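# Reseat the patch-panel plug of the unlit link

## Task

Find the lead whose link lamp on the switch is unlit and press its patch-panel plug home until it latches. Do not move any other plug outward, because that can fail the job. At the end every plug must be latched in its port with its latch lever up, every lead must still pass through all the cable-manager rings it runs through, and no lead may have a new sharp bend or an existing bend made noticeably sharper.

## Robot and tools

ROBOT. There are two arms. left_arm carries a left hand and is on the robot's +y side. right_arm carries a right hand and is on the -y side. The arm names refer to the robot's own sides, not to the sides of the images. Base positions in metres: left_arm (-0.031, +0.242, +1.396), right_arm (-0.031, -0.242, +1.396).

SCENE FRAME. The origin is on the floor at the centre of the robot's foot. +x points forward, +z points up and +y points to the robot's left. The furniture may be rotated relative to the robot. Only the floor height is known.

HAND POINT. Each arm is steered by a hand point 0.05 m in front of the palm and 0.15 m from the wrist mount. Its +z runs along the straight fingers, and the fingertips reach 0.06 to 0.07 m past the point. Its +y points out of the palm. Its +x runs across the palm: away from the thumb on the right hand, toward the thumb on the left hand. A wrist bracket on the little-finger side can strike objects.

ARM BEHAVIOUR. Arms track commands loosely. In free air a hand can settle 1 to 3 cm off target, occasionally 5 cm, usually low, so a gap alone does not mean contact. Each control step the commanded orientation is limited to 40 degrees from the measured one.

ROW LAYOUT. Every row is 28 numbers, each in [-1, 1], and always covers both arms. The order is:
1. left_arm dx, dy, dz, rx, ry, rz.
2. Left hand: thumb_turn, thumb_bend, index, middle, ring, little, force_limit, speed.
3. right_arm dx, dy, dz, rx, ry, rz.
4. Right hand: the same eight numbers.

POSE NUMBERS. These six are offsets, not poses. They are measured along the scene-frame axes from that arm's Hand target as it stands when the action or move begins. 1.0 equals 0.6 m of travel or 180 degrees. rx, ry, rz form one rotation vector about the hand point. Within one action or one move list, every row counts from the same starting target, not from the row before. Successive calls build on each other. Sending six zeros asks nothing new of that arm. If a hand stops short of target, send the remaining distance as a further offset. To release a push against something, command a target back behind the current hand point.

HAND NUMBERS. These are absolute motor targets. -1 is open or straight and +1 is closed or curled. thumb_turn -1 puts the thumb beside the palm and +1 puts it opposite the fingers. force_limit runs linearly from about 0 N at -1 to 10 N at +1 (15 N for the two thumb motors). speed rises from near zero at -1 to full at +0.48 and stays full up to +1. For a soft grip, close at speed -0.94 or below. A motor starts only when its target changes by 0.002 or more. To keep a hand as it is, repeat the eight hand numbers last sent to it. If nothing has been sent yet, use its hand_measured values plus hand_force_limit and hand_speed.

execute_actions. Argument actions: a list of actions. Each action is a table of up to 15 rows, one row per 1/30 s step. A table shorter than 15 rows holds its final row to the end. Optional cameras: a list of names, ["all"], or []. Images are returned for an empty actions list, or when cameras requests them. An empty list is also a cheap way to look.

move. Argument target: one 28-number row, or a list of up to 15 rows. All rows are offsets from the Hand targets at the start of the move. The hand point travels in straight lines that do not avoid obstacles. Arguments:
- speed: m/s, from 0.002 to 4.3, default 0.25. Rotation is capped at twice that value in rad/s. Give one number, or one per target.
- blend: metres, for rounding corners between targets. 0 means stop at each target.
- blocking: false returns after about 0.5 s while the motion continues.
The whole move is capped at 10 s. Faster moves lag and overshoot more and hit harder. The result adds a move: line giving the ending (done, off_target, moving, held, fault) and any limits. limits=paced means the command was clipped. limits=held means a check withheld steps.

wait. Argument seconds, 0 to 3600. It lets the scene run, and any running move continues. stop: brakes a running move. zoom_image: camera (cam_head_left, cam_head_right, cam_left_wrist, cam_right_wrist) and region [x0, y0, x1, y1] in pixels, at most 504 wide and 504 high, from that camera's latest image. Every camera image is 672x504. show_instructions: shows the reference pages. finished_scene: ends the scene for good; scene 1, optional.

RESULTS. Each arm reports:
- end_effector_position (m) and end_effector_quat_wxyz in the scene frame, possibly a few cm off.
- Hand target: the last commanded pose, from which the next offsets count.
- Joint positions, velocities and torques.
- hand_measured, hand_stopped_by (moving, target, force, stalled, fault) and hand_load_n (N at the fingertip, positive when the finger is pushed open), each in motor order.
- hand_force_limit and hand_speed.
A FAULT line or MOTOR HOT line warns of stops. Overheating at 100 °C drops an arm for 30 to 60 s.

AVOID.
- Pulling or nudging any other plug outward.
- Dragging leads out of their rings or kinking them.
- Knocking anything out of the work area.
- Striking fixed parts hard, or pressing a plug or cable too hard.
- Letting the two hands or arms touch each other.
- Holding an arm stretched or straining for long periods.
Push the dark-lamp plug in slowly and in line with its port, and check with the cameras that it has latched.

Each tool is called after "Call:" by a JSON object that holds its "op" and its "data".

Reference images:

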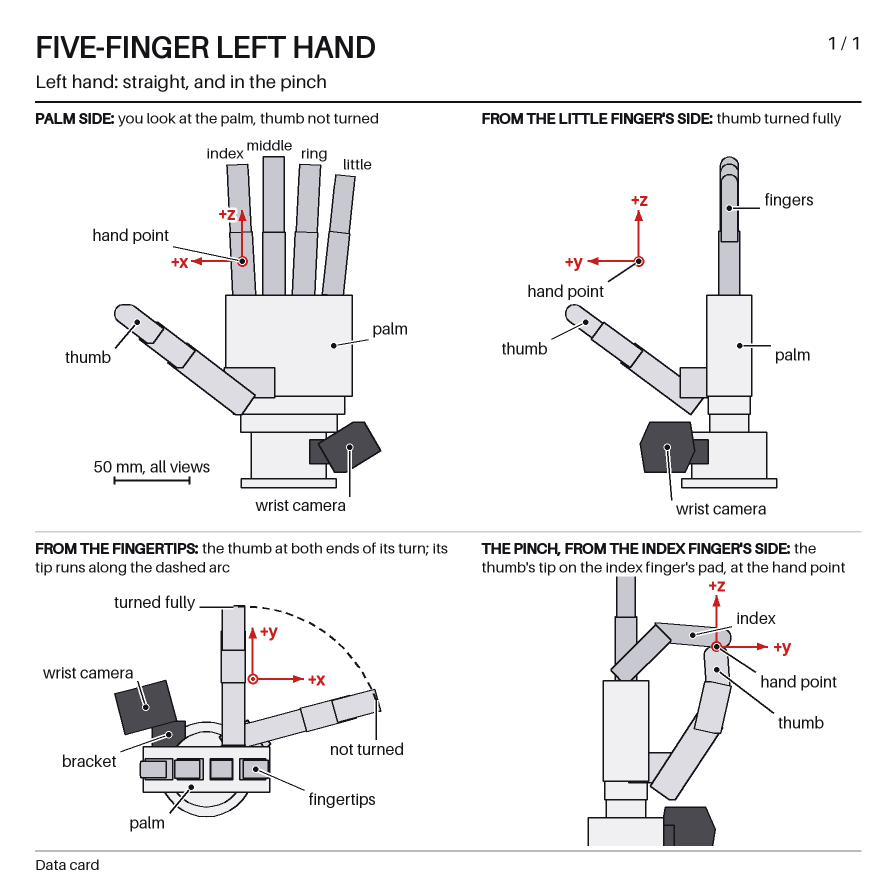

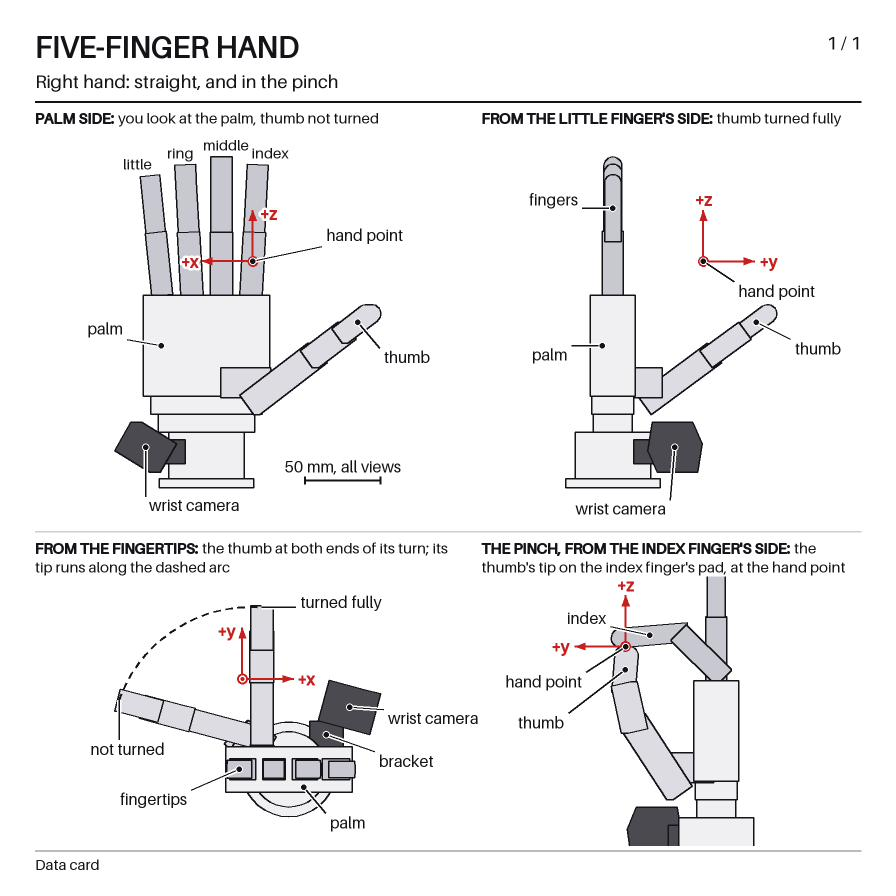

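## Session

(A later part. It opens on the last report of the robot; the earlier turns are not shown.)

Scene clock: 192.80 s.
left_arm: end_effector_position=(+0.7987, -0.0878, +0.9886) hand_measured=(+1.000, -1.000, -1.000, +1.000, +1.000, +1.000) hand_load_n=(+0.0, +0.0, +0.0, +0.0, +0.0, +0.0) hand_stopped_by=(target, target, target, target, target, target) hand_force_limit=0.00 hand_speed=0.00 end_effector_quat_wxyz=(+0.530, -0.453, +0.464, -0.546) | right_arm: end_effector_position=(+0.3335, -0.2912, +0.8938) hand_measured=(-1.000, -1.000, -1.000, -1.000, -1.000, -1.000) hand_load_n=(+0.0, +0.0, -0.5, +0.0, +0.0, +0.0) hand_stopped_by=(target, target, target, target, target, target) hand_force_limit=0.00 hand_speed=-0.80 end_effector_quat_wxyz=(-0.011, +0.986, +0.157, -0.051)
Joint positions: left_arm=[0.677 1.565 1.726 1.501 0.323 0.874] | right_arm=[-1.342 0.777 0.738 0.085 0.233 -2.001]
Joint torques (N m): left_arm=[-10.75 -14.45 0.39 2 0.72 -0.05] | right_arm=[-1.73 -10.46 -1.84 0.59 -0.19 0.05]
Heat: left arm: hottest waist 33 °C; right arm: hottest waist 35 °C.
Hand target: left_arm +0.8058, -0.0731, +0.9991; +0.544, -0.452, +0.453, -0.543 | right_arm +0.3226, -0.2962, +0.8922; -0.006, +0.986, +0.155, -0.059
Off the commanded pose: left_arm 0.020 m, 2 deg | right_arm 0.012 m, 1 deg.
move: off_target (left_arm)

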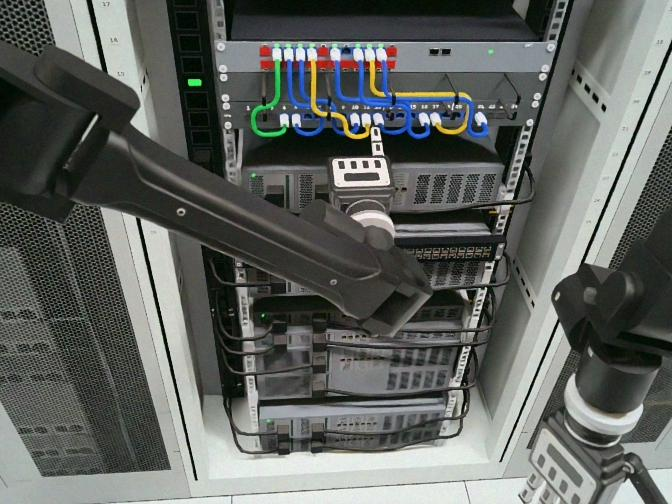

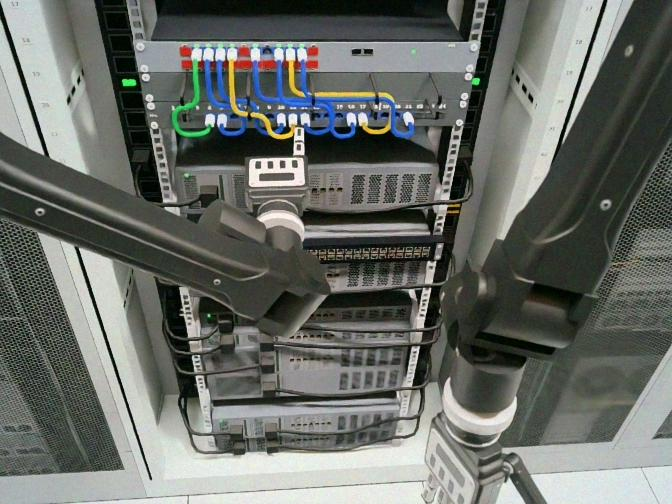

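Call:
{"op": "move", "data": {"target": [0.012, 0.0, -0.008, 0, 0, 0, 1, -1, -1, 1, 1, 1, 0, 0, 0, 0, 0, 0, 0, 0, -1, -1, -1, -1, -1, -1, 0, -0.8], "speed": 0.03, "cameras": ["cam_head_left", "cam_head_right"]}}

Call:
{"op": "zoom_image", "data": {"camera": "cam_head_left", "region": [355, 110, 385, 140]}}

Scene clock: 193.73 s.
left_arm: end_effector_position=(+0.8008, -0.0863, +0.9897) hand_measured=(+1.000, -1.000, -1.000, +1.000, +1.000, +1.000) hand_load_n=(+0.0, +0.0, -1.0, +0.0, +0.0, +0.0) hand_stopped_by=(target, target, target, target, target, target) hand_force_limit=0.00 hand_speed=0.00 end_effector_quat_wxyz=(+0.532, -0.452, +0.463, -0.546) | right_arm: end_effector_position=(+0.3335, -0.2912, +0.8938) hand_measured=(-1.000, -1.000, -1.000, -1.000, -1.000, -1.000) hand_load_n=(+0.0, +0.0, +0.0, +0.0, +0.0, +0.0) hand_stopped_by=(target, target, target, target, target, target) hand_force_limit=0.00 hand_speed=-0.80 end_effector_quat_wxyz=(-0.011, +0.986, +0.157, -0.051)
Joint positions: left_arm=[0.677 1.565 1.731 1.501 0.324 0.874] | right_arm=[-1.342 0.777 0.738 0.085 0.233 -2.001]
Joint torques (N m): left_arm=[-10.05 -13.27 2.8 1.24 0.63 -0.1] | right_arm=[-1.67 -10.58 -1.85 0.55 -0.19 0.05]
Heat: left arm: hottest waist 33 °C; right arm: hottest waist 35 °C.
Hand target: left_arm +0.8133, -0.0728, +0.9944; +0.544, -0.452, +0.452, -0.543 | right_arm +0.3226, -0.2962, +0.8922; -0.006, +0.986, +0.155, -0.059
Off the commanded pose: left_arm 0.019 m, 2 deg | right_arm 0.012 m, 1 deg.
move: off_target (left_arm)

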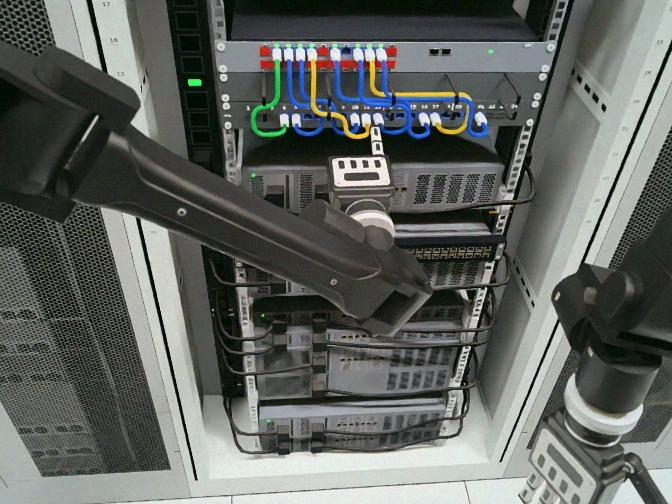

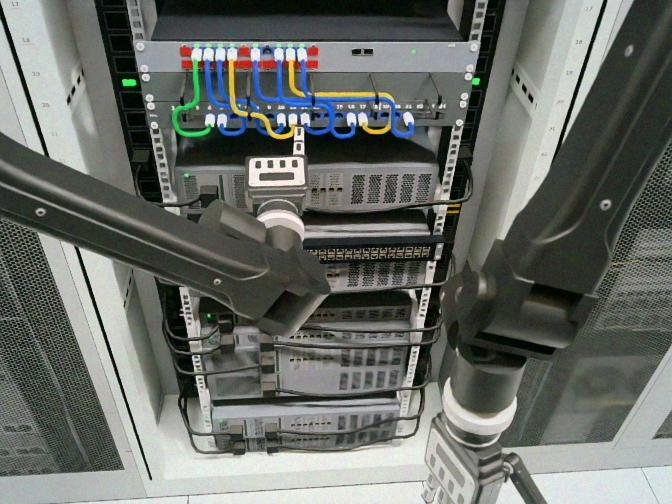

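Scaled by 16.800 from the camera's image (finer frame: 960x720).

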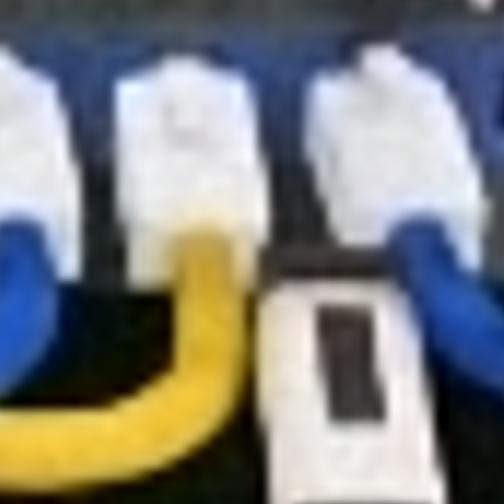

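Call:
{"op": "move", "data": {"target": [0.0, 0.008, -0.014, 0, 0, 0, 1, -1, -1, 1, 1, 1, 0, 0, 0, 0, 0, 0, 0, 0, -1, -1, -1, -1, -1, -1, 0, -0.8], "speed": 0.03, "cameras": ["cam_head_left", "cam_head_right"]}}

Call:
{"op": "zoom_image", "data": {"camera": "cam_head_left", "region": [355, 110, 385, 140]}}

Scene clock: 194.77 s.
left_arm: end_effector_position=(+0.8019, -0.0864, +0.9875) hand_measured=(+1.000, -1.000, -1.000, +1.000, +1.000, +1.000) hand_load_n=(+0.0, +0.0, +0.0, +0.0, +0.0, +0.0) hand_stopped_by=(target, target, target, target, target, target) hand_force_limit=0.00 hand_speed=0.00 end_effector_quat_wxyz=(+0.531, -0.453, +0.459, -0.550) | right_arm: end_effector_position=(+0.3335, -0.2912, +0.8938) hand_measured=(-1.000, -1.000, -1.000, -1.000, -1.000, -1.000) hand_load_n=(+0.0, +0.0, +0.0, +0.0, +0.0, +0.0) hand_stopped_by=(target, target, target, target, target, target) hand_force_limit=0.00 hand_speed=-0.80 end_effector_quat_wxyz=(-0.011, +0.986, +0.157, -0.051)
Joint positions: left_arm=[0.683 1.571 1.743 1.501 0.327 0.859] | right_arm=[-1.342 0.777 0.738 0.085 0.233 -2.001]
Joint torques (N m): left_arm=[-8.88 -13.74 2.69 1.37 0.39 -0.17] | right_arm=[-1.73 -10.46 -1.8 0.61 -0.2 0.04]
Heat: left arm: hottest waist 33 °C; right arm: hottest waist 35 °C.
Hand target: left_arm +0.8132, -0.0682, +0.9861; +0.544, -0.452, +0.452, -0.543 | right_arm +0.3226, -0.2962, +0.8922; -0.006, +0.986, +0.155, -0.059
Off the commanded pose: left_arm 0.022 m, 2 deg | right_arm 0.012 m, 1 deg.
move: off_target (left_arm)

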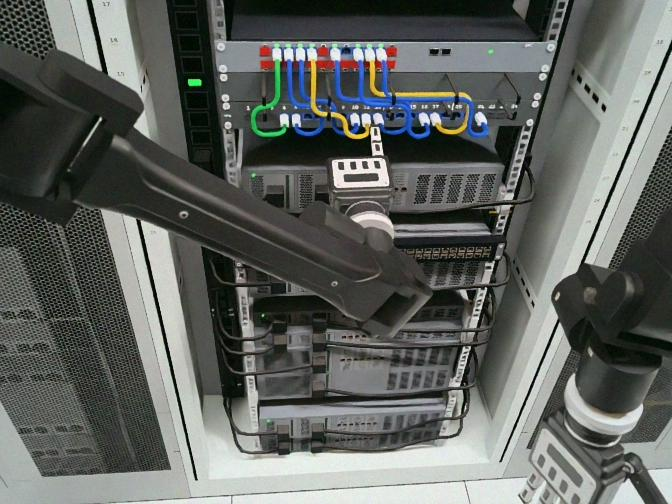

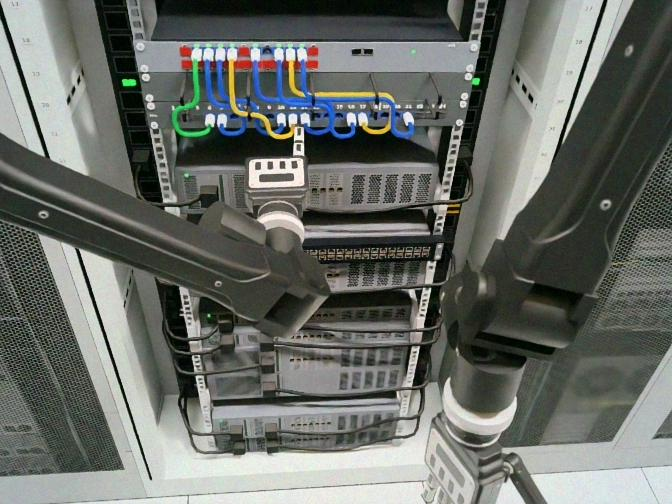

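Scaled by 16.800 from the camera's image (finer frame: 960x720).

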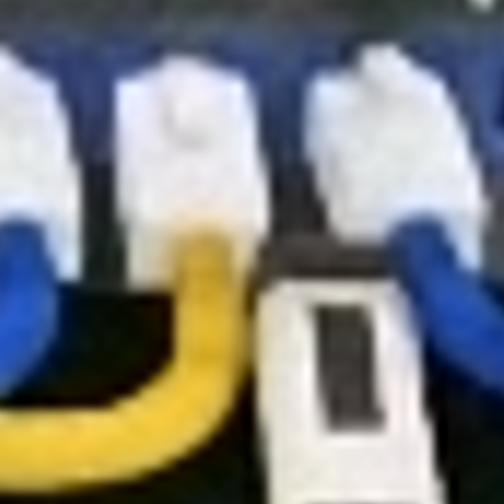

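Call:
{"op": "move", "data": {"target": [0.006, 0.006, -0.008, 0, 0, 0.006, 1, -1, -1, 1, 1, 1, 0, 0, 0, 0, 0, 0, 0, 0, -1, -1, -1, -1, -1, -1, 0, -0.8], "speed": 0.03, "cameras": ["cam_head_left", "cam_head_right"]}}

Call:
{"op": "zoom_image", "data": {"camera": "cam_head_left", "region": [355, 110, 385, 140]}}

Scene clock: 195.60 s.
left_arm: end_effector_position=(+0.8045, -0.0870, +0.9842) hand_measured=(+1.000, -1.000, -1.000, +1.000, +1.000, +1.000) hand_load_n=(+0.0, +0.0, +0.0, +0.5, +0.0, +0.0) hand_stopped_by=(target, target, target, target, target, target) hand_force_limit=0.00 hand_speed=0.00 end_effector_quat_wxyz=(+0.532, -0.456, +0.455, -0.549) | right_arm: end_effector_position=(+0.3335, -0.2912, +0.8938) hand_measured=(-1.000, -1.000, -1.000, -1.000, -1.000, -1.000) hand_load_n=(+0.0, +0.0, +0.0, +0.0, +0.0, +0.0) hand_stopped_by=(target, target, target, target, target, target) hand_force_limit=0.00 hand_speed=-0.80 end_effector_quat_wxyz=(-0.011, +0.986, +0.157, -0.051)
Joint positions: left_arm=[0.686 1.586 1.767 1.501 0.323 0.849] | right_arm=[-1.342 0.777 0.738 0.085 0.233 -2.001]
Joint torques (N m): left_arm=[-8.94 -13.22 3.1 1.51 0.03 -0.1] | right_arm=[-1.55 -10.52 -1.85 0.58 -0.2 0.05]
Heat: left arm: hottest waist 33 °C; right arm: hottest waist 35 °C.
Hand target: left_arm +0.8168, -0.0646, +0.9812; +0.549, -0.456, +0.448, -0.538 | right_arm +0.3226, -0.2962, +0.8922; -0.006, +0.986, +0.155, -0.059
Off the commanded pose: left_arm 0.026 m, 2 deg | right_arm 0.012 m, 1 deg.
move: off_target (left_arm)

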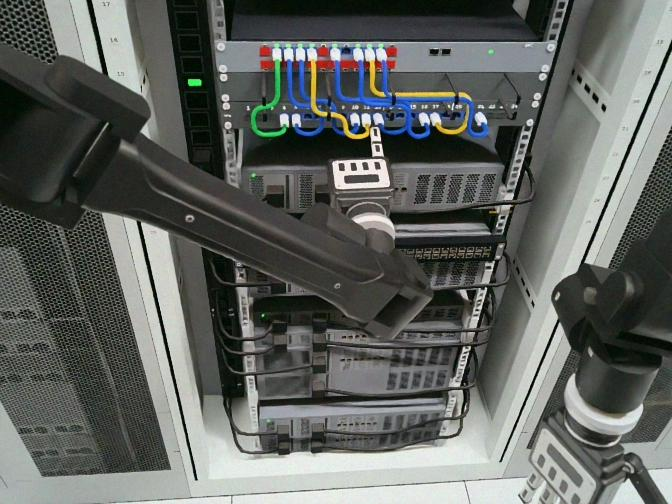

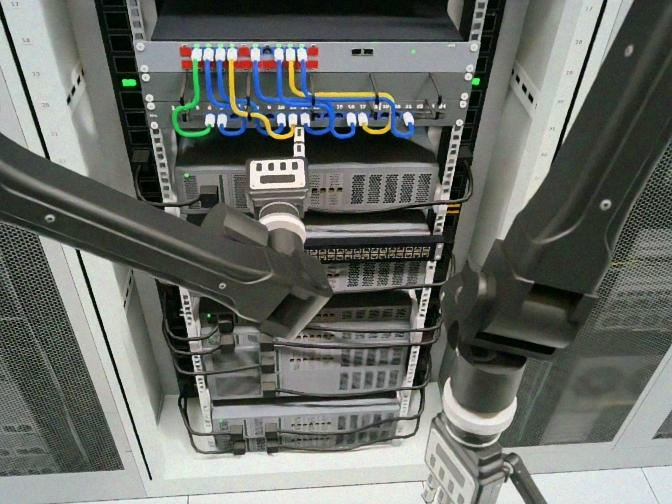

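Scaled by 16.800 from the camera's image (finer frame: 960x720).

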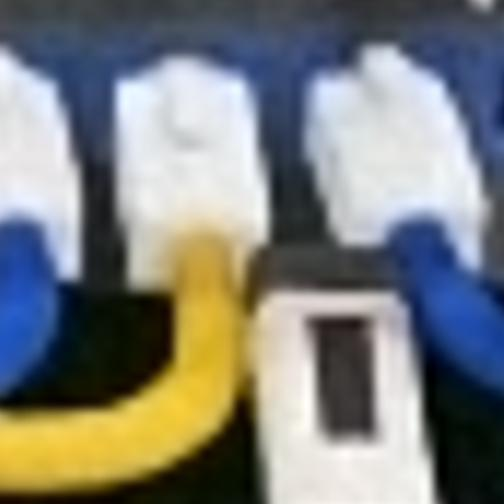

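Call:
{"op": "move", "data": {"target": [0.012, 0.004, 0.005, 0, 0, 0, 1, -1, -1, 1, 1, 1, 0, 0, 0, 0, 0, 0, 0, 0, -1, -1, -1, -1, -1, -1, 0, -0.8], "speed": 0.03, "cameras": ["cam_head_left", "cam_head_right"]}}

Call:
{"op": "zoom_image", "data": {"camera": "cam_head_left", "region": [355, 110, 385, 140]}}

Call:
{"op": "zoom_image", "data": {"camera": "cam_head_right", "region": [280, 110, 310, 140]}}

Scene clock: 196.43 s.
left_arm: end_effector_position=(+0.8062, -0.0867, +0.9841) hand_measured=(+1.000, -1.000, -1.000, +1.000, +1.000, +1.000) hand_load_n=(+0.0, +0.0, +0.0, +0.0, +0.0, +0.0) hand_stopped_by=(target, target, target, target, target, target) hand_force_limit=0.00 hand_speed=0.00 end_effector_quat_wxyz=(+0.532, -0.456, +0.456, -0.549) | right_arm: end_effector_position=(+0.3335, -0.2912, +0.8938) hand_measured=(-1.000, -1.000, -1.000, -1.000, -1.000, -1.000) hand_load_n=(+0.0, +0.0, +0.0, +0.0, +0.0, +0.0) hand_stopped_by=(target, target, target, target, target, target) hand_force_limit=0.00 hand_speed=-0.80 end_effector_quat_wxyz=(-0.011, +0.986, +0.157, -0.051)
Joint positions: left_arm=[0.686 1.586 1.772 1.497 0.323 0.849] | right_arm=[-1.342 0.777 0.738 0.085 0.233 -2.001]
Joint torques (N m): left_arm=[-9.11 -14.21 3.21 0.98 0.06 -0.13] | right_arm=[-1.67 -10.7 -1.81 0.57 -0.21 0.05]
Heat: left arm: hottest waist 33 °C; right arm: hottest waist 35 °C.
Hand target: left_arm +0.8241, -0.0621, +0.9843; +0.549, -0.456, +0.448, -0.538 | right_arm +0.3226, -0.2962, +0.8922; -0.006, +0.986, +0.155, -0.059
Off the commanded pose: left_arm 0.030 m, 2 deg | right_arm 0.012 m, 1 deg.
move: off_target (left_arm)

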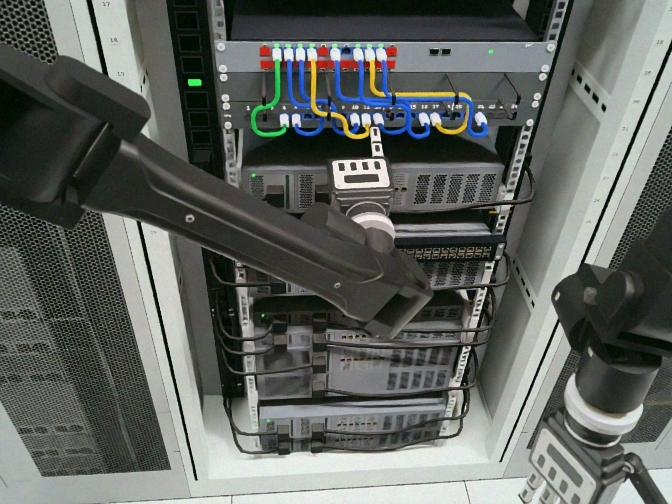

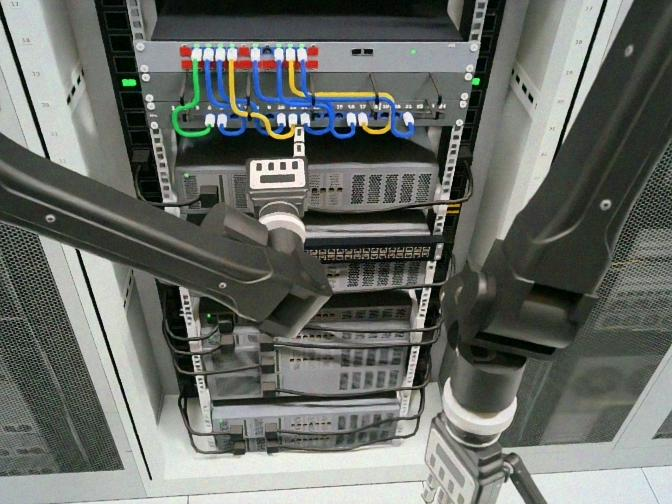

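Scaled by 16.800 from the camera's image (finer frame: 960x720).

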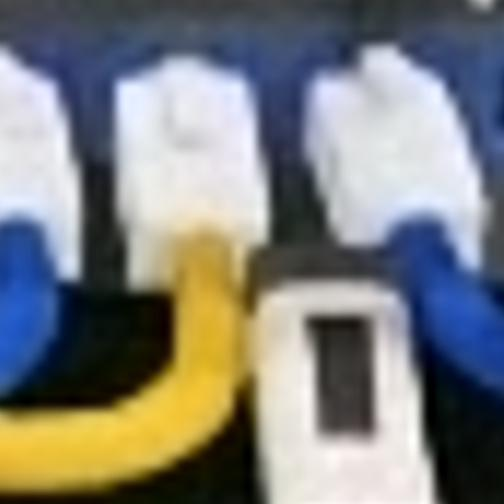

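Scaled by 16.800 from the camera's image (finer frame: 960x720).

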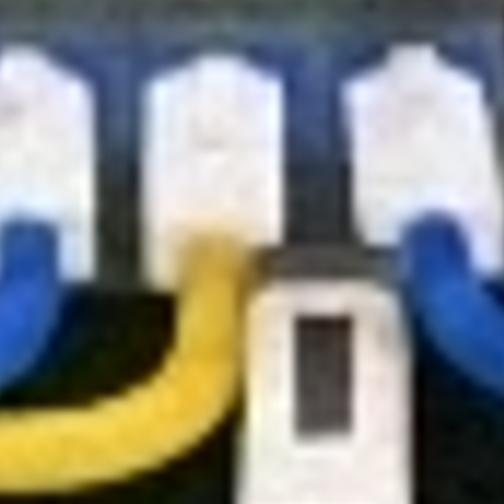

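Call:
{"op": "move", "data": {"target": [0.02, 0.004, 0.006, 0, 0, 0, 1, -1, -1, 1, 1, 1, 0, 0, 0, 0, 0, 0, 0, 0, -1, -1, -1, -1, -1, -1, 0, -0.8], "speed": 0.03, "cameras": ["cam_head_left", "cam_head_right"]}}

Call:
{"op": "zoom_image", "data": {"camera": "cam_head_left", "region": [355, 110, 385, 140]}}

Call:
{"op": "zoom_image", "data": {"camera": "cam_head_right", "region": [280, 110, 310, 140]}}

Scene clock: 197.30 s.
left_arm: end_effector_position=(+0.8120, -0.0867, +0.9827) hand_measured=(+1.000, -1.000, -1.000, +1.000, +1.000, +1.000) hand_load_n=(+0.0, +0.0, +0.5, +0.0, +0.0, +0.0) hand_stopped_by=(target, target, target, target, target, target) hand_force_limit=0.00 hand_speed=0.00 end_effector_quat_wxyz=(+0.529, -0.456, +0.458, -0.550) | right_arm: end_effector_position=(+0.3335, -0.2912, +0.8938) hand_measured=(-1.000, -1.000, -1.000, -1.000, -1.000, -1.000) hand_load_n=(+0.0, +0.0, +0.0, +0.0, +0.0, +0.0) hand_stopped_by=(target, target, target, target, target, target) hand_force_limit=0.00 hand_speed=-0.80 end_effector_quat_wxyz=(-0.011, +0.986, +0.157, -0.051)
Joint positions: left_arm=[0.686 1.586 1.788 1.473 0.323 0.849] | right_arm=[-1.342 0.777 0.738 0.085 0.233 -2.001]
Joint torques (N m): left_arm=[-9.93 -15.21 3.84 0.81 0.08 -0.04] | right_arm=[-1.73 -10.52 -1.81 0.59 -0.19 0.05]
Heat: left arm: hottest waist 33 °C; right arm: hottest waist 35 °C.
Hand target: left_arm +0.8361, -0.0597, +0.9879; +0.549, -0.456, +0.448, -0.538 | right_arm +0.3226, -0.2962, +0.8922; -0.006, +0.986, +0.155, -0.059
Off the commanded pose: left_arm 0.037 m, 3 deg | right_arm 0.012 m, 1 deg.
move: off_target (left_arm)

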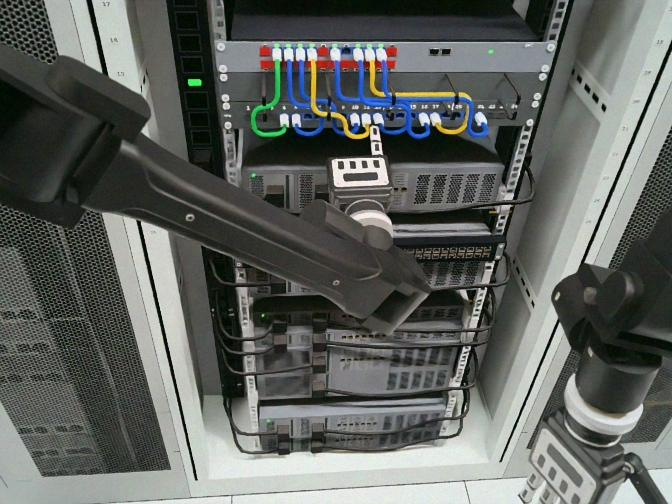

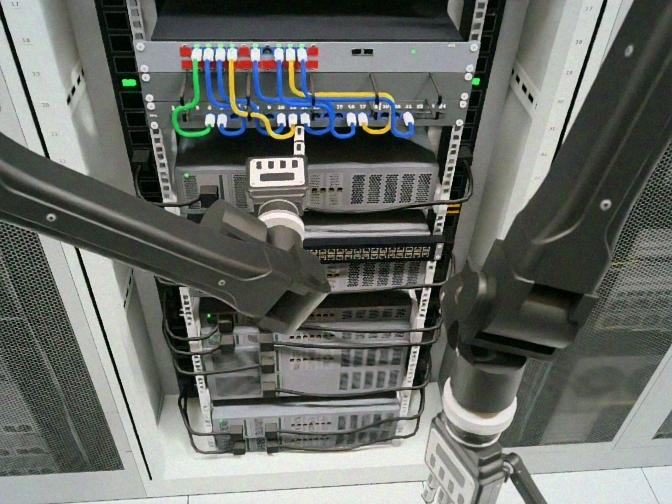

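Scaled by 16.800 from the camera's image (finer frame: 960x720).

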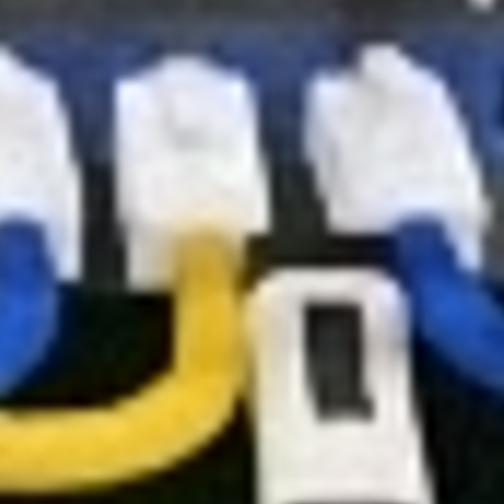

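Scaled by 16.800 from the camera's image (finer frame: 960x720).

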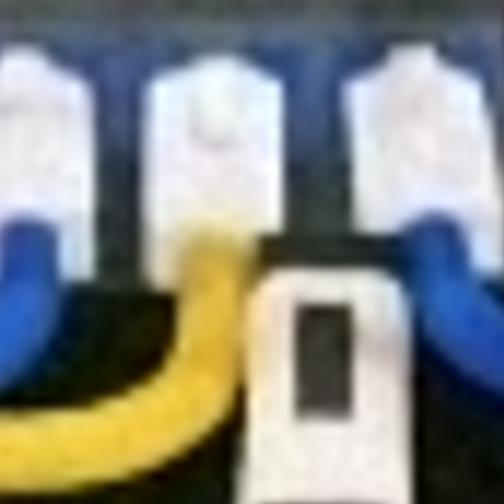

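Call:
{"op": "move", "data": {"target": [0.02, 0.002, 0.006, 0, 0, 0, 1, -1, -1, 1, 1, 1, 0, 0, 0, 0, 0, 0, 0, 0, -1, -1, -1, -1, -1, -1, 0, -0.8], "speed": 0.03, "cameras": ["cam_head_left", "cam_head_right"]}}

Call:
{"op": "zoom_image", "data": {"camera": "cam_head_left", "region": [355, 110, 385, 140]}}

Call:
{"op": "zoom_image", "data": {"camera": "cam_head_right", "region": [280, 110, 310, 140]}}

Scene clock: 198.20 s.
left_arm: end_effector_position=(+0.8131, -0.0865, +0.9826) hand_measured=(+1.000, -1.000, -1.000, +1.000, +1.000, +1.000) hand_load_n=(+0.0, -0.5, +0.5, +0.0, +0.0, +0.0) hand_stopped_by=(target, target, target, target, target, target) hand_force_limit=0.00 hand_speed=0.00 end_effector_quat_wxyz=(+0.529, -0.456, +0.458, -0.550) | right_arm: end_effector_position=(+0.3335, -0.2912, +0.8938) hand_measured=(-1.000, -1.000, -1.000, -1.000, -1.000, -1.000) hand_load_n=(+0.0, +0.0, +0.0, +0.0, +0.0, +0.0) hand_stopped_by=(target, target, target, target, target, target) hand_force_limit=0.00 hand_speed=-0.80 end_effector_quat_wxyz=(-0.011, +0.986, +0.157, -0.051)
Joint positions: left_arm=[0.686 1.586 1.791 1.469 0.323 0.849] | right_arm=[-1.342 0.777 0.738 0.085 0.233 -2.001]
Joint torques (N m): left_arm=[-11.11 -15.62 5.19 -0.32 0.11 0.04] | right_arm=[-1.67 -10.64 -1.8 0.55 -0.21 0.04]
Heat: left arm: hottest waist 33 °C; right arm: hottest waist 35 °C.
Hand target: left_arm +0.8481, -0.0585, +0.9915; +0.549, -0.456, +0.448, -0.538 | right_arm +0.3226, -0.2962, +0.8922; -0.006, +0.986, +0.155, -0.059
Off the commanded pose: left_arm 0.046 m, 3 deg | right_arm 0.012 m, 1 deg.
move: off_target (left_arm)

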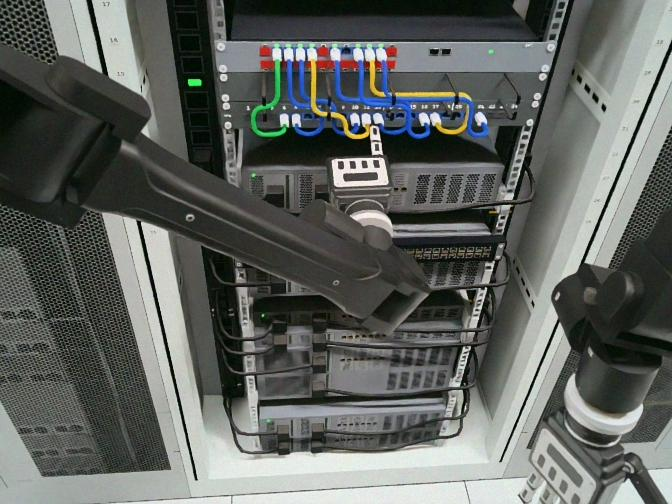

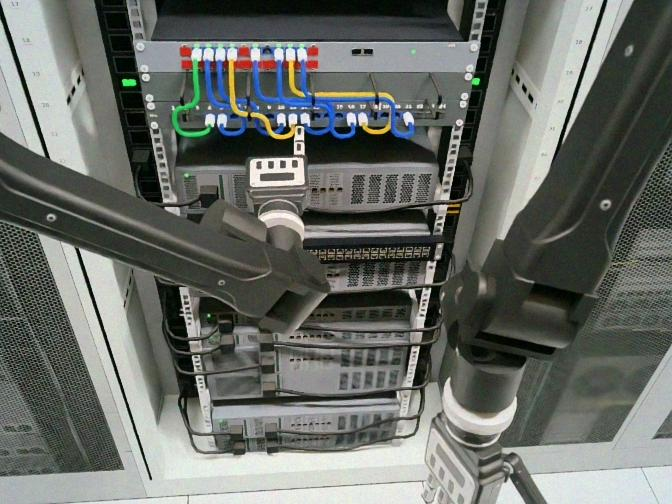

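Scaled by 16.800 from the camera's image (finer frame: 960x720).

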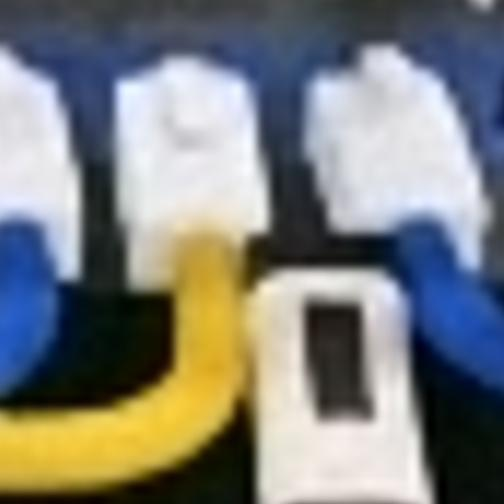

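Scaled by 16.800 from the camera's image (finer frame: 960x720).

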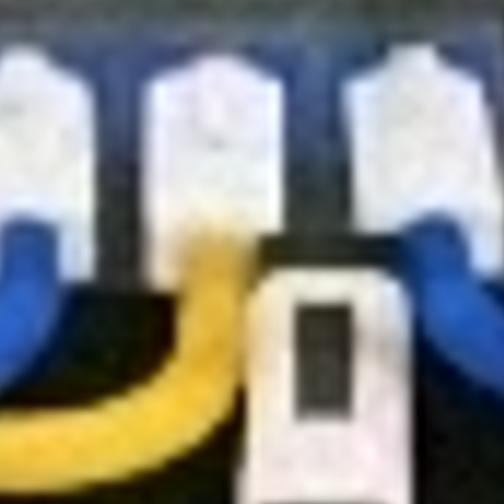

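Call:
{"op": "move", "data": {"target": [0.0333, 0.002, 0.002, 0, 0, 0, 1, -1, -1, 1, 1, 1, 0, 0, 0, 0, 0, 0, 0, 0, -1, -1, -1, -1, -1, -1, 0, -0.8], "speed": 0.03, "cameras": ["cam_head_left", "cam_head_right"]}}

Call:
{"op": "zoom_image", "data": {"camera": "cam_head_left", "region": [355, 110, 385, 140]}}

Call:
{"op": "zoom_image", "data": {"camera": "cam_head_right", "region": [280, 110, 310, 140]}}

Scene clock: 199.23 s.
left_arm: end_effector_position=(+0.8151, -0.0872, +0.9821) hand_measured=(+1.000, -1.000, -1.000, +1.000, +1.000, +1.000) hand_load_n=(+0.0, +0.0, +1.0, +0.0, +0.0, +0.0) hand_stopped_by=(target, target, target, target, target, target) hand_force_limit=0.00 hand_speed=0.00 end_effector_quat_wxyz=(+0.528, -0.456, +0.459, -0.551) | right_arm: end_effector_position=(+0.3335, -0.2912, +0.8938) hand_measured=(-1.000, -1.000, -1.000, -1.000, -1.000, -1.000) hand_load_n=(+0.0, +0.0, +0.0, +0.0, +0.0, +0.0) hand_stopped_by=(target, target, target, target, target, target) hand_force_limit=0.00 hand_speed=-0.80 end_effector_quat_wxyz=(-0.011, +0.986, +0.157, -0.051)
Joint positions: left_arm=[0.686 1.587 1.799 1.46 0.325 0.849] | right_arm=[-1.342 0.777 0.738 0.085 0.233 -2.001]
Joint torques (N m): left_arm=[-11.63 -16.44 7.9 -1.8 0.09 0.14] | right_arm=[-1.67 -10.75 -1.78 0.55 -0.19 0.05]
Heat: left arm: hottest waist 33 °C; right arm: hottest waist 35 °C.
Hand target: left_arm +0.8681, -0.0574, +0.9927; +0.549, -0.456, +0.448, -0.538 | right_arm +0.3226, -0.2962, +0.8922; -0.006, +0.986, +0.155, -0.059
Off the commanded pose: left_arm 0.062 m, 3 deg | right_arm 0.012 m, 1 deg.
move: off_target (left_arm)

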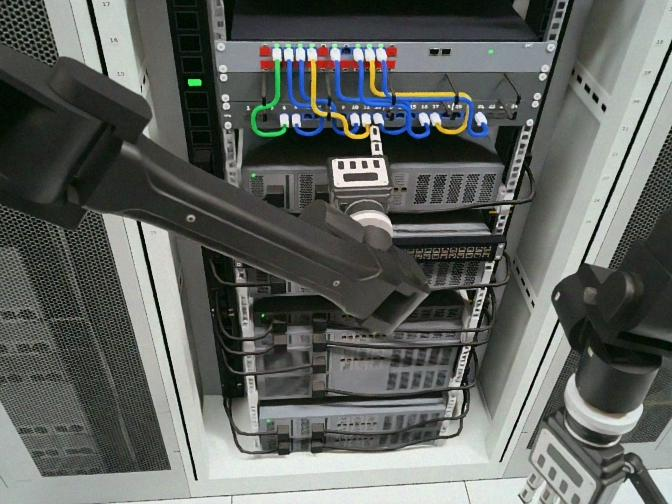

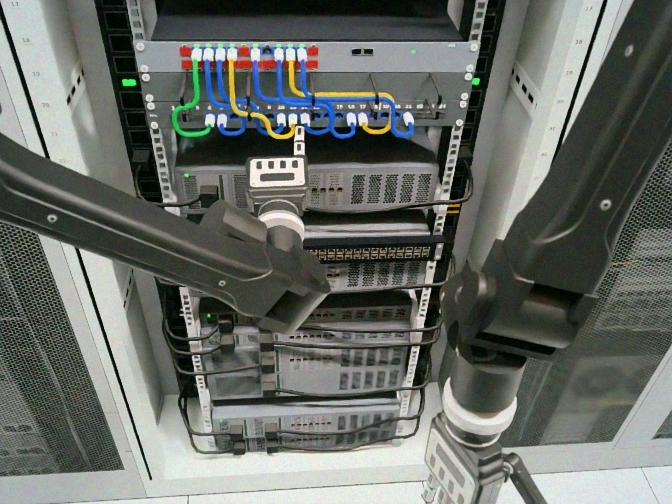

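Scaled by 16.800 from the camera's image (finer frame: 960x720).

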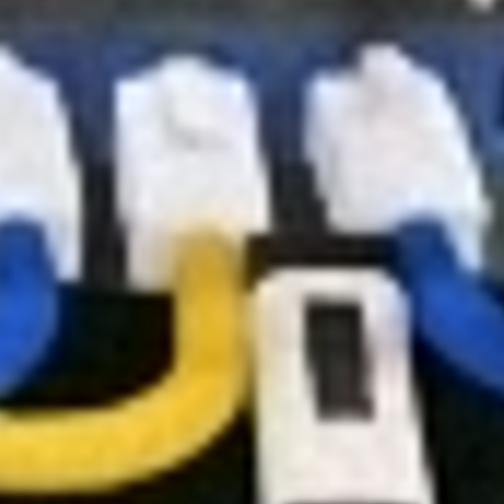

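Scaled by 16.800 from the camera's image (finer frame: 960x720).

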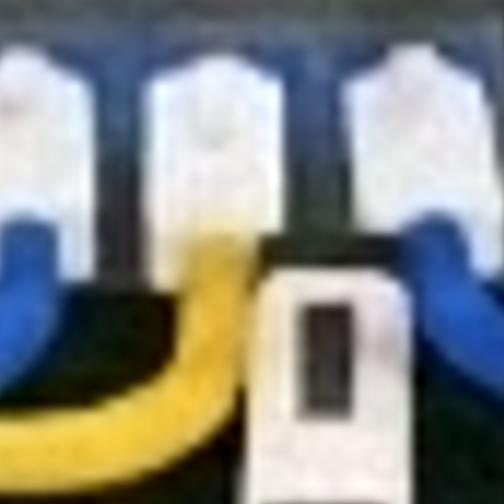

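Call:
{"op": "zoom_image", "data": {"camera": "cam_head_left", "region": [320, 110, 410, 200]}}

Call:
{"op": "move", "data": {"target": [0.0333, 0.006, 0.002, 0, 0, 0, 1, -1, -1, 1, 1, 1, 0, 0, 0, 0, 0, 0, 0, 0, -1, -1, -1, -1, -1, -1, 0, -0.8], "speed": 0.03, "cameras": ["cam_head_left", "cam_head_right"]}}

Call:
{"op": "zoom_image", "data": {"camera": "cam_head_left", "region": [355, 110, 385, 140]}}

Call:
{"op": "zoom_image", "data": {"camera": "cam_head_left", "region": [320, 110, 410, 200]}}

Scaled by 5.600 from the camera's image (finer frame: 960x720).

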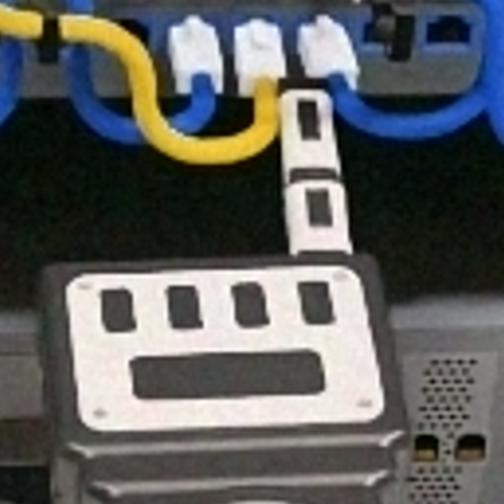

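Scene clock: 200.37 s.
left_arm: end_effector_position=(+0.8165, -0.0865, +0.9821) hand_measured=(+1.000, -1.000, -1.000, +1.000, +1.000, +1.000) hand_load_n=(+0.0, +0.0, +1.5, +0.0, +0.0, +0.0) hand_stopped_by=(target, target, target, target, target, target) hand_force_limit=0.00 hand_speed=0.00 end_effector_quat_wxyz=(+0.529, -0.454, +0.458, -0.552) | right_arm: end_effector_position=(+0.3335, -0.2912, +0.8938) hand_measured=(-1.000, -1.000, -1.000, -1.000, -1.000, -1.000) hand_load_n=(+0.0, +0.0, +0.0, +0.0, +0.0, +0.0) hand_stopped_by=(target, target, target, target, target, target) hand_force_limit=0.00 hand_speed=-0.80 end_effector_quat_wxyz=(-0.011, +0.986, +0.157, -0.051)
Joint positions: left_arm=[0.687 1.588 1.804 1.458 0.328 0.849] | right_arm=[-1.342 0.777 0.738 0.085 0.233 -2.001]
Joint torques (N m): left_arm=[-12.28 -17.2 9.84 -3.08 -0.06 0.18] | right_arm=[-1.67 -10.29 -1.84 0.55 -0.2 0.05]
Heat: left arm: hottest waist 33 °C; right arm: hottest waist 35 °C.
Hand target: left_arm +0.8878, -0.0540, +0.9937; +0.549, -0.456, +0.448, -0.538 | right_arm +0.3226, -0.2962, +0.8922; -0.006, +0.986, +0.155, -0.059
Off the commanded pose: left_arm 0.080 m, 3 deg | right_arm 0.012 m, 1 deg.
move: off_target (left_arm)

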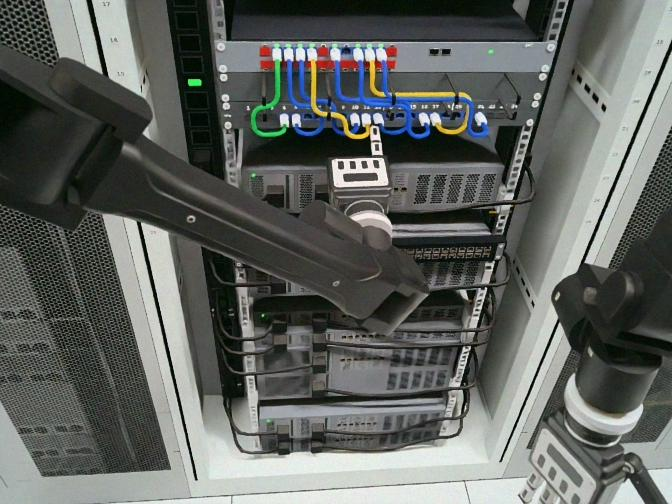

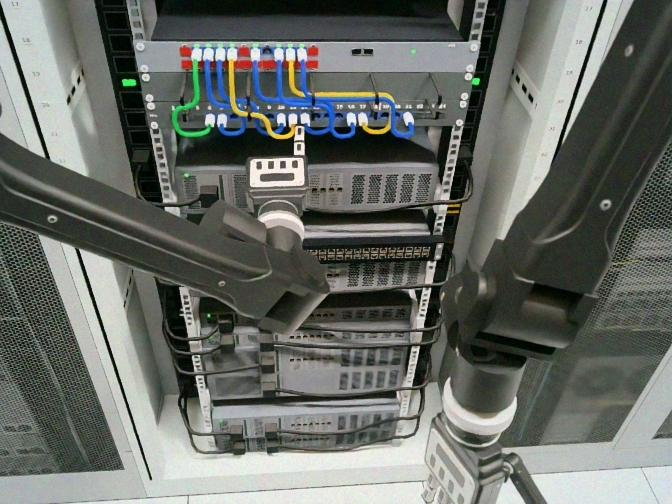

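Scaled by 16.800 from the camera's image (finer frame: 960x720).

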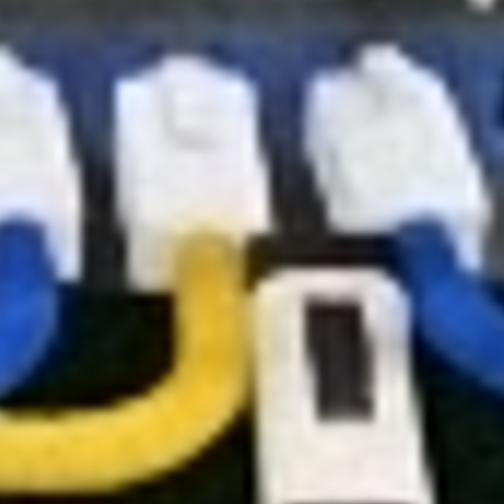

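Scaled by 5.600 from the camera's image (finer frame: 960x720).

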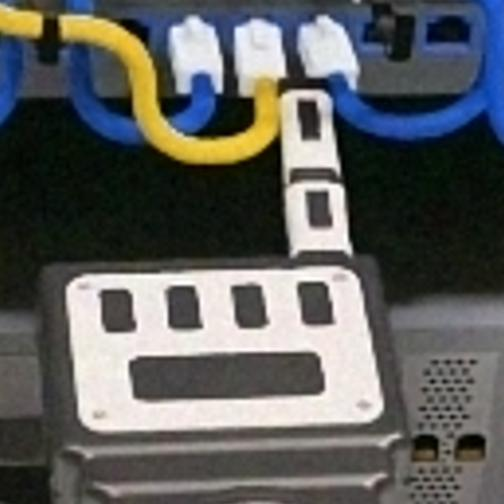

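Call:
{"op": "move", "data": {"target": [0.045, 0.015, 0.002, 0, 0, 0.01, 1, -1, -1, 1, 1, 1, 0, 0, 0, 0, 0, 0, 0, 0, -1, -1, -1, -1, -1, -1, 0, -0.8], "speed": 0.03, "cameras": ["cam_head_left", "cam_head_right"]}}

Call:
{"op": "zoom_image", "data": {"camera": "cam_head_left", "region": [355, 110, 385, 140]}}

Call:
{"op": "zoom_image", "data": {"camera": "cam_head_right", "region": [280, 110, 310, 140]}}

Scene clock: 202.20 s.
left_arm: end_effector_position=(+0.8184, -0.0861, +0.9817) hand_measured=(+1.000, -1.000, -1.000, +1.000, +1.000, +1.000) hand_load_n=(+0.0, +0.0, +2.0, +0.0, +0.0, +0.0) hand_stopped_by=(target, target, target, target, target, target) hand_force_limit=0.00 hand_speed=0.00 end_effector_quat_wxyz=(+0.528, -0.457, +0.455, -0.552) | right_arm: end_effector_position=(+0.3335, -0.2912, +0.8938) hand_measured=(-1.000, -1.000, -1.000, -1.000, -1.000, -1.000) hand_load_n=(+0.0, +0.0, -0.5, +0.0, +0.0, +0.0) hand_stopped_by=(target, target, target, target, target, target) hand_force_limit=0.00 hand_speed=-0.80 end_effector_quat_wxyz=(-0.011, +0.986, +0.157, -0.051)
Joint positions: left_arm=[0.688 1.592 1.814 1.457 0.325 0.84] | right_arm=[-1.342 0.777 0.738 0.085 0.233 -2.001]
Joint torques (N m): left_arm=[-12.22 -18.37 12.44 -4.05 -0.68 0.22] | right_arm=[-1.85 -10.52 -1.78 0.54 -0.2 0.06]
Heat: left arm: hottest waist 33 °C; right arm: hottest waist 35 °C.
Hand target: left_arm +0.9148, -0.0450, +0.9948; +0.557, -0.463, +0.441, -0.530 | right_arm +0.3226, -0.2962, +0.8922; -0.006, +0.986, +0.155, -0.059
Off the commanded pose: left_arm 0.106 m, 5 deg | right_arm 0.012 m, 1 deg.
move: off_target (left_arm)

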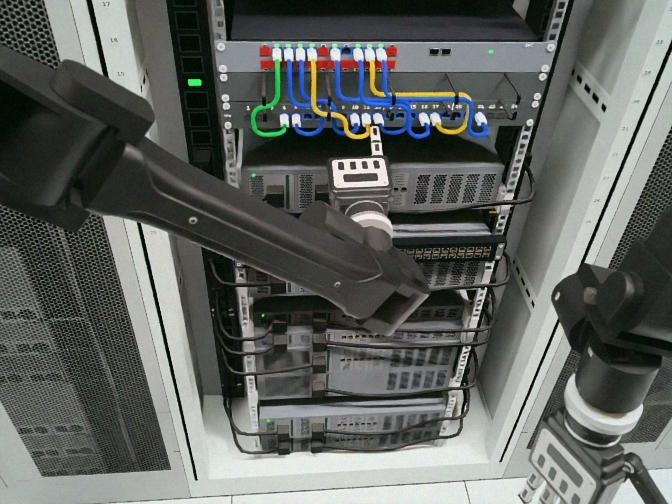

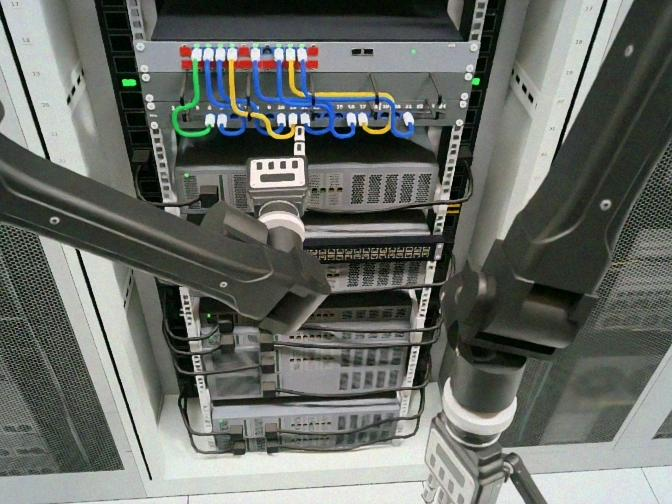

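Scaled by 16.800 from the camera's image (finer frame: 960x720).

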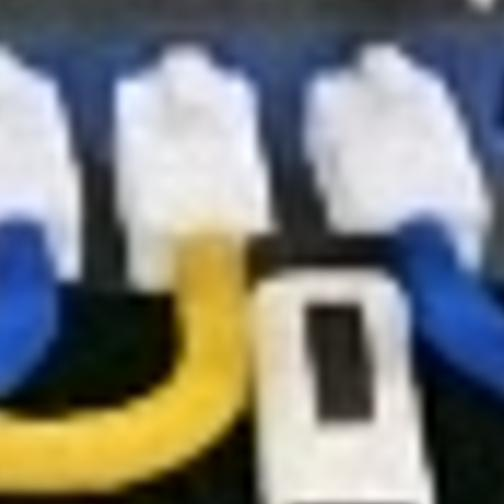

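Scaled by 16.800 from the camera's image (finer frame: 960x720).

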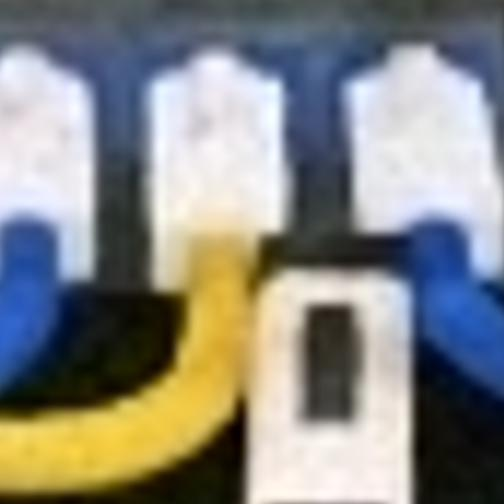

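Call:
{"op": "zoom_image", "data": {"camera": "cam_head_left", "region": [340, 105, 400, 145]}}

Call:
{"op": "zoom_image", "data": {"camera": "cam_head_right", "region": [265, 105, 325, 145]}}

Scaled by 8.400 from the camera's image (finer frame: 960x720).

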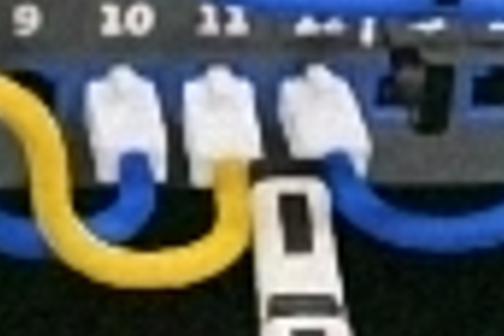

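Scaled by 8.400 from the camera's image (finer frame: 960x720).

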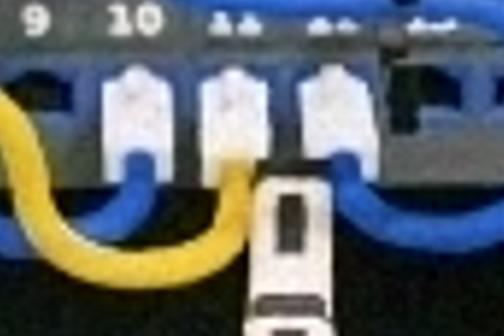

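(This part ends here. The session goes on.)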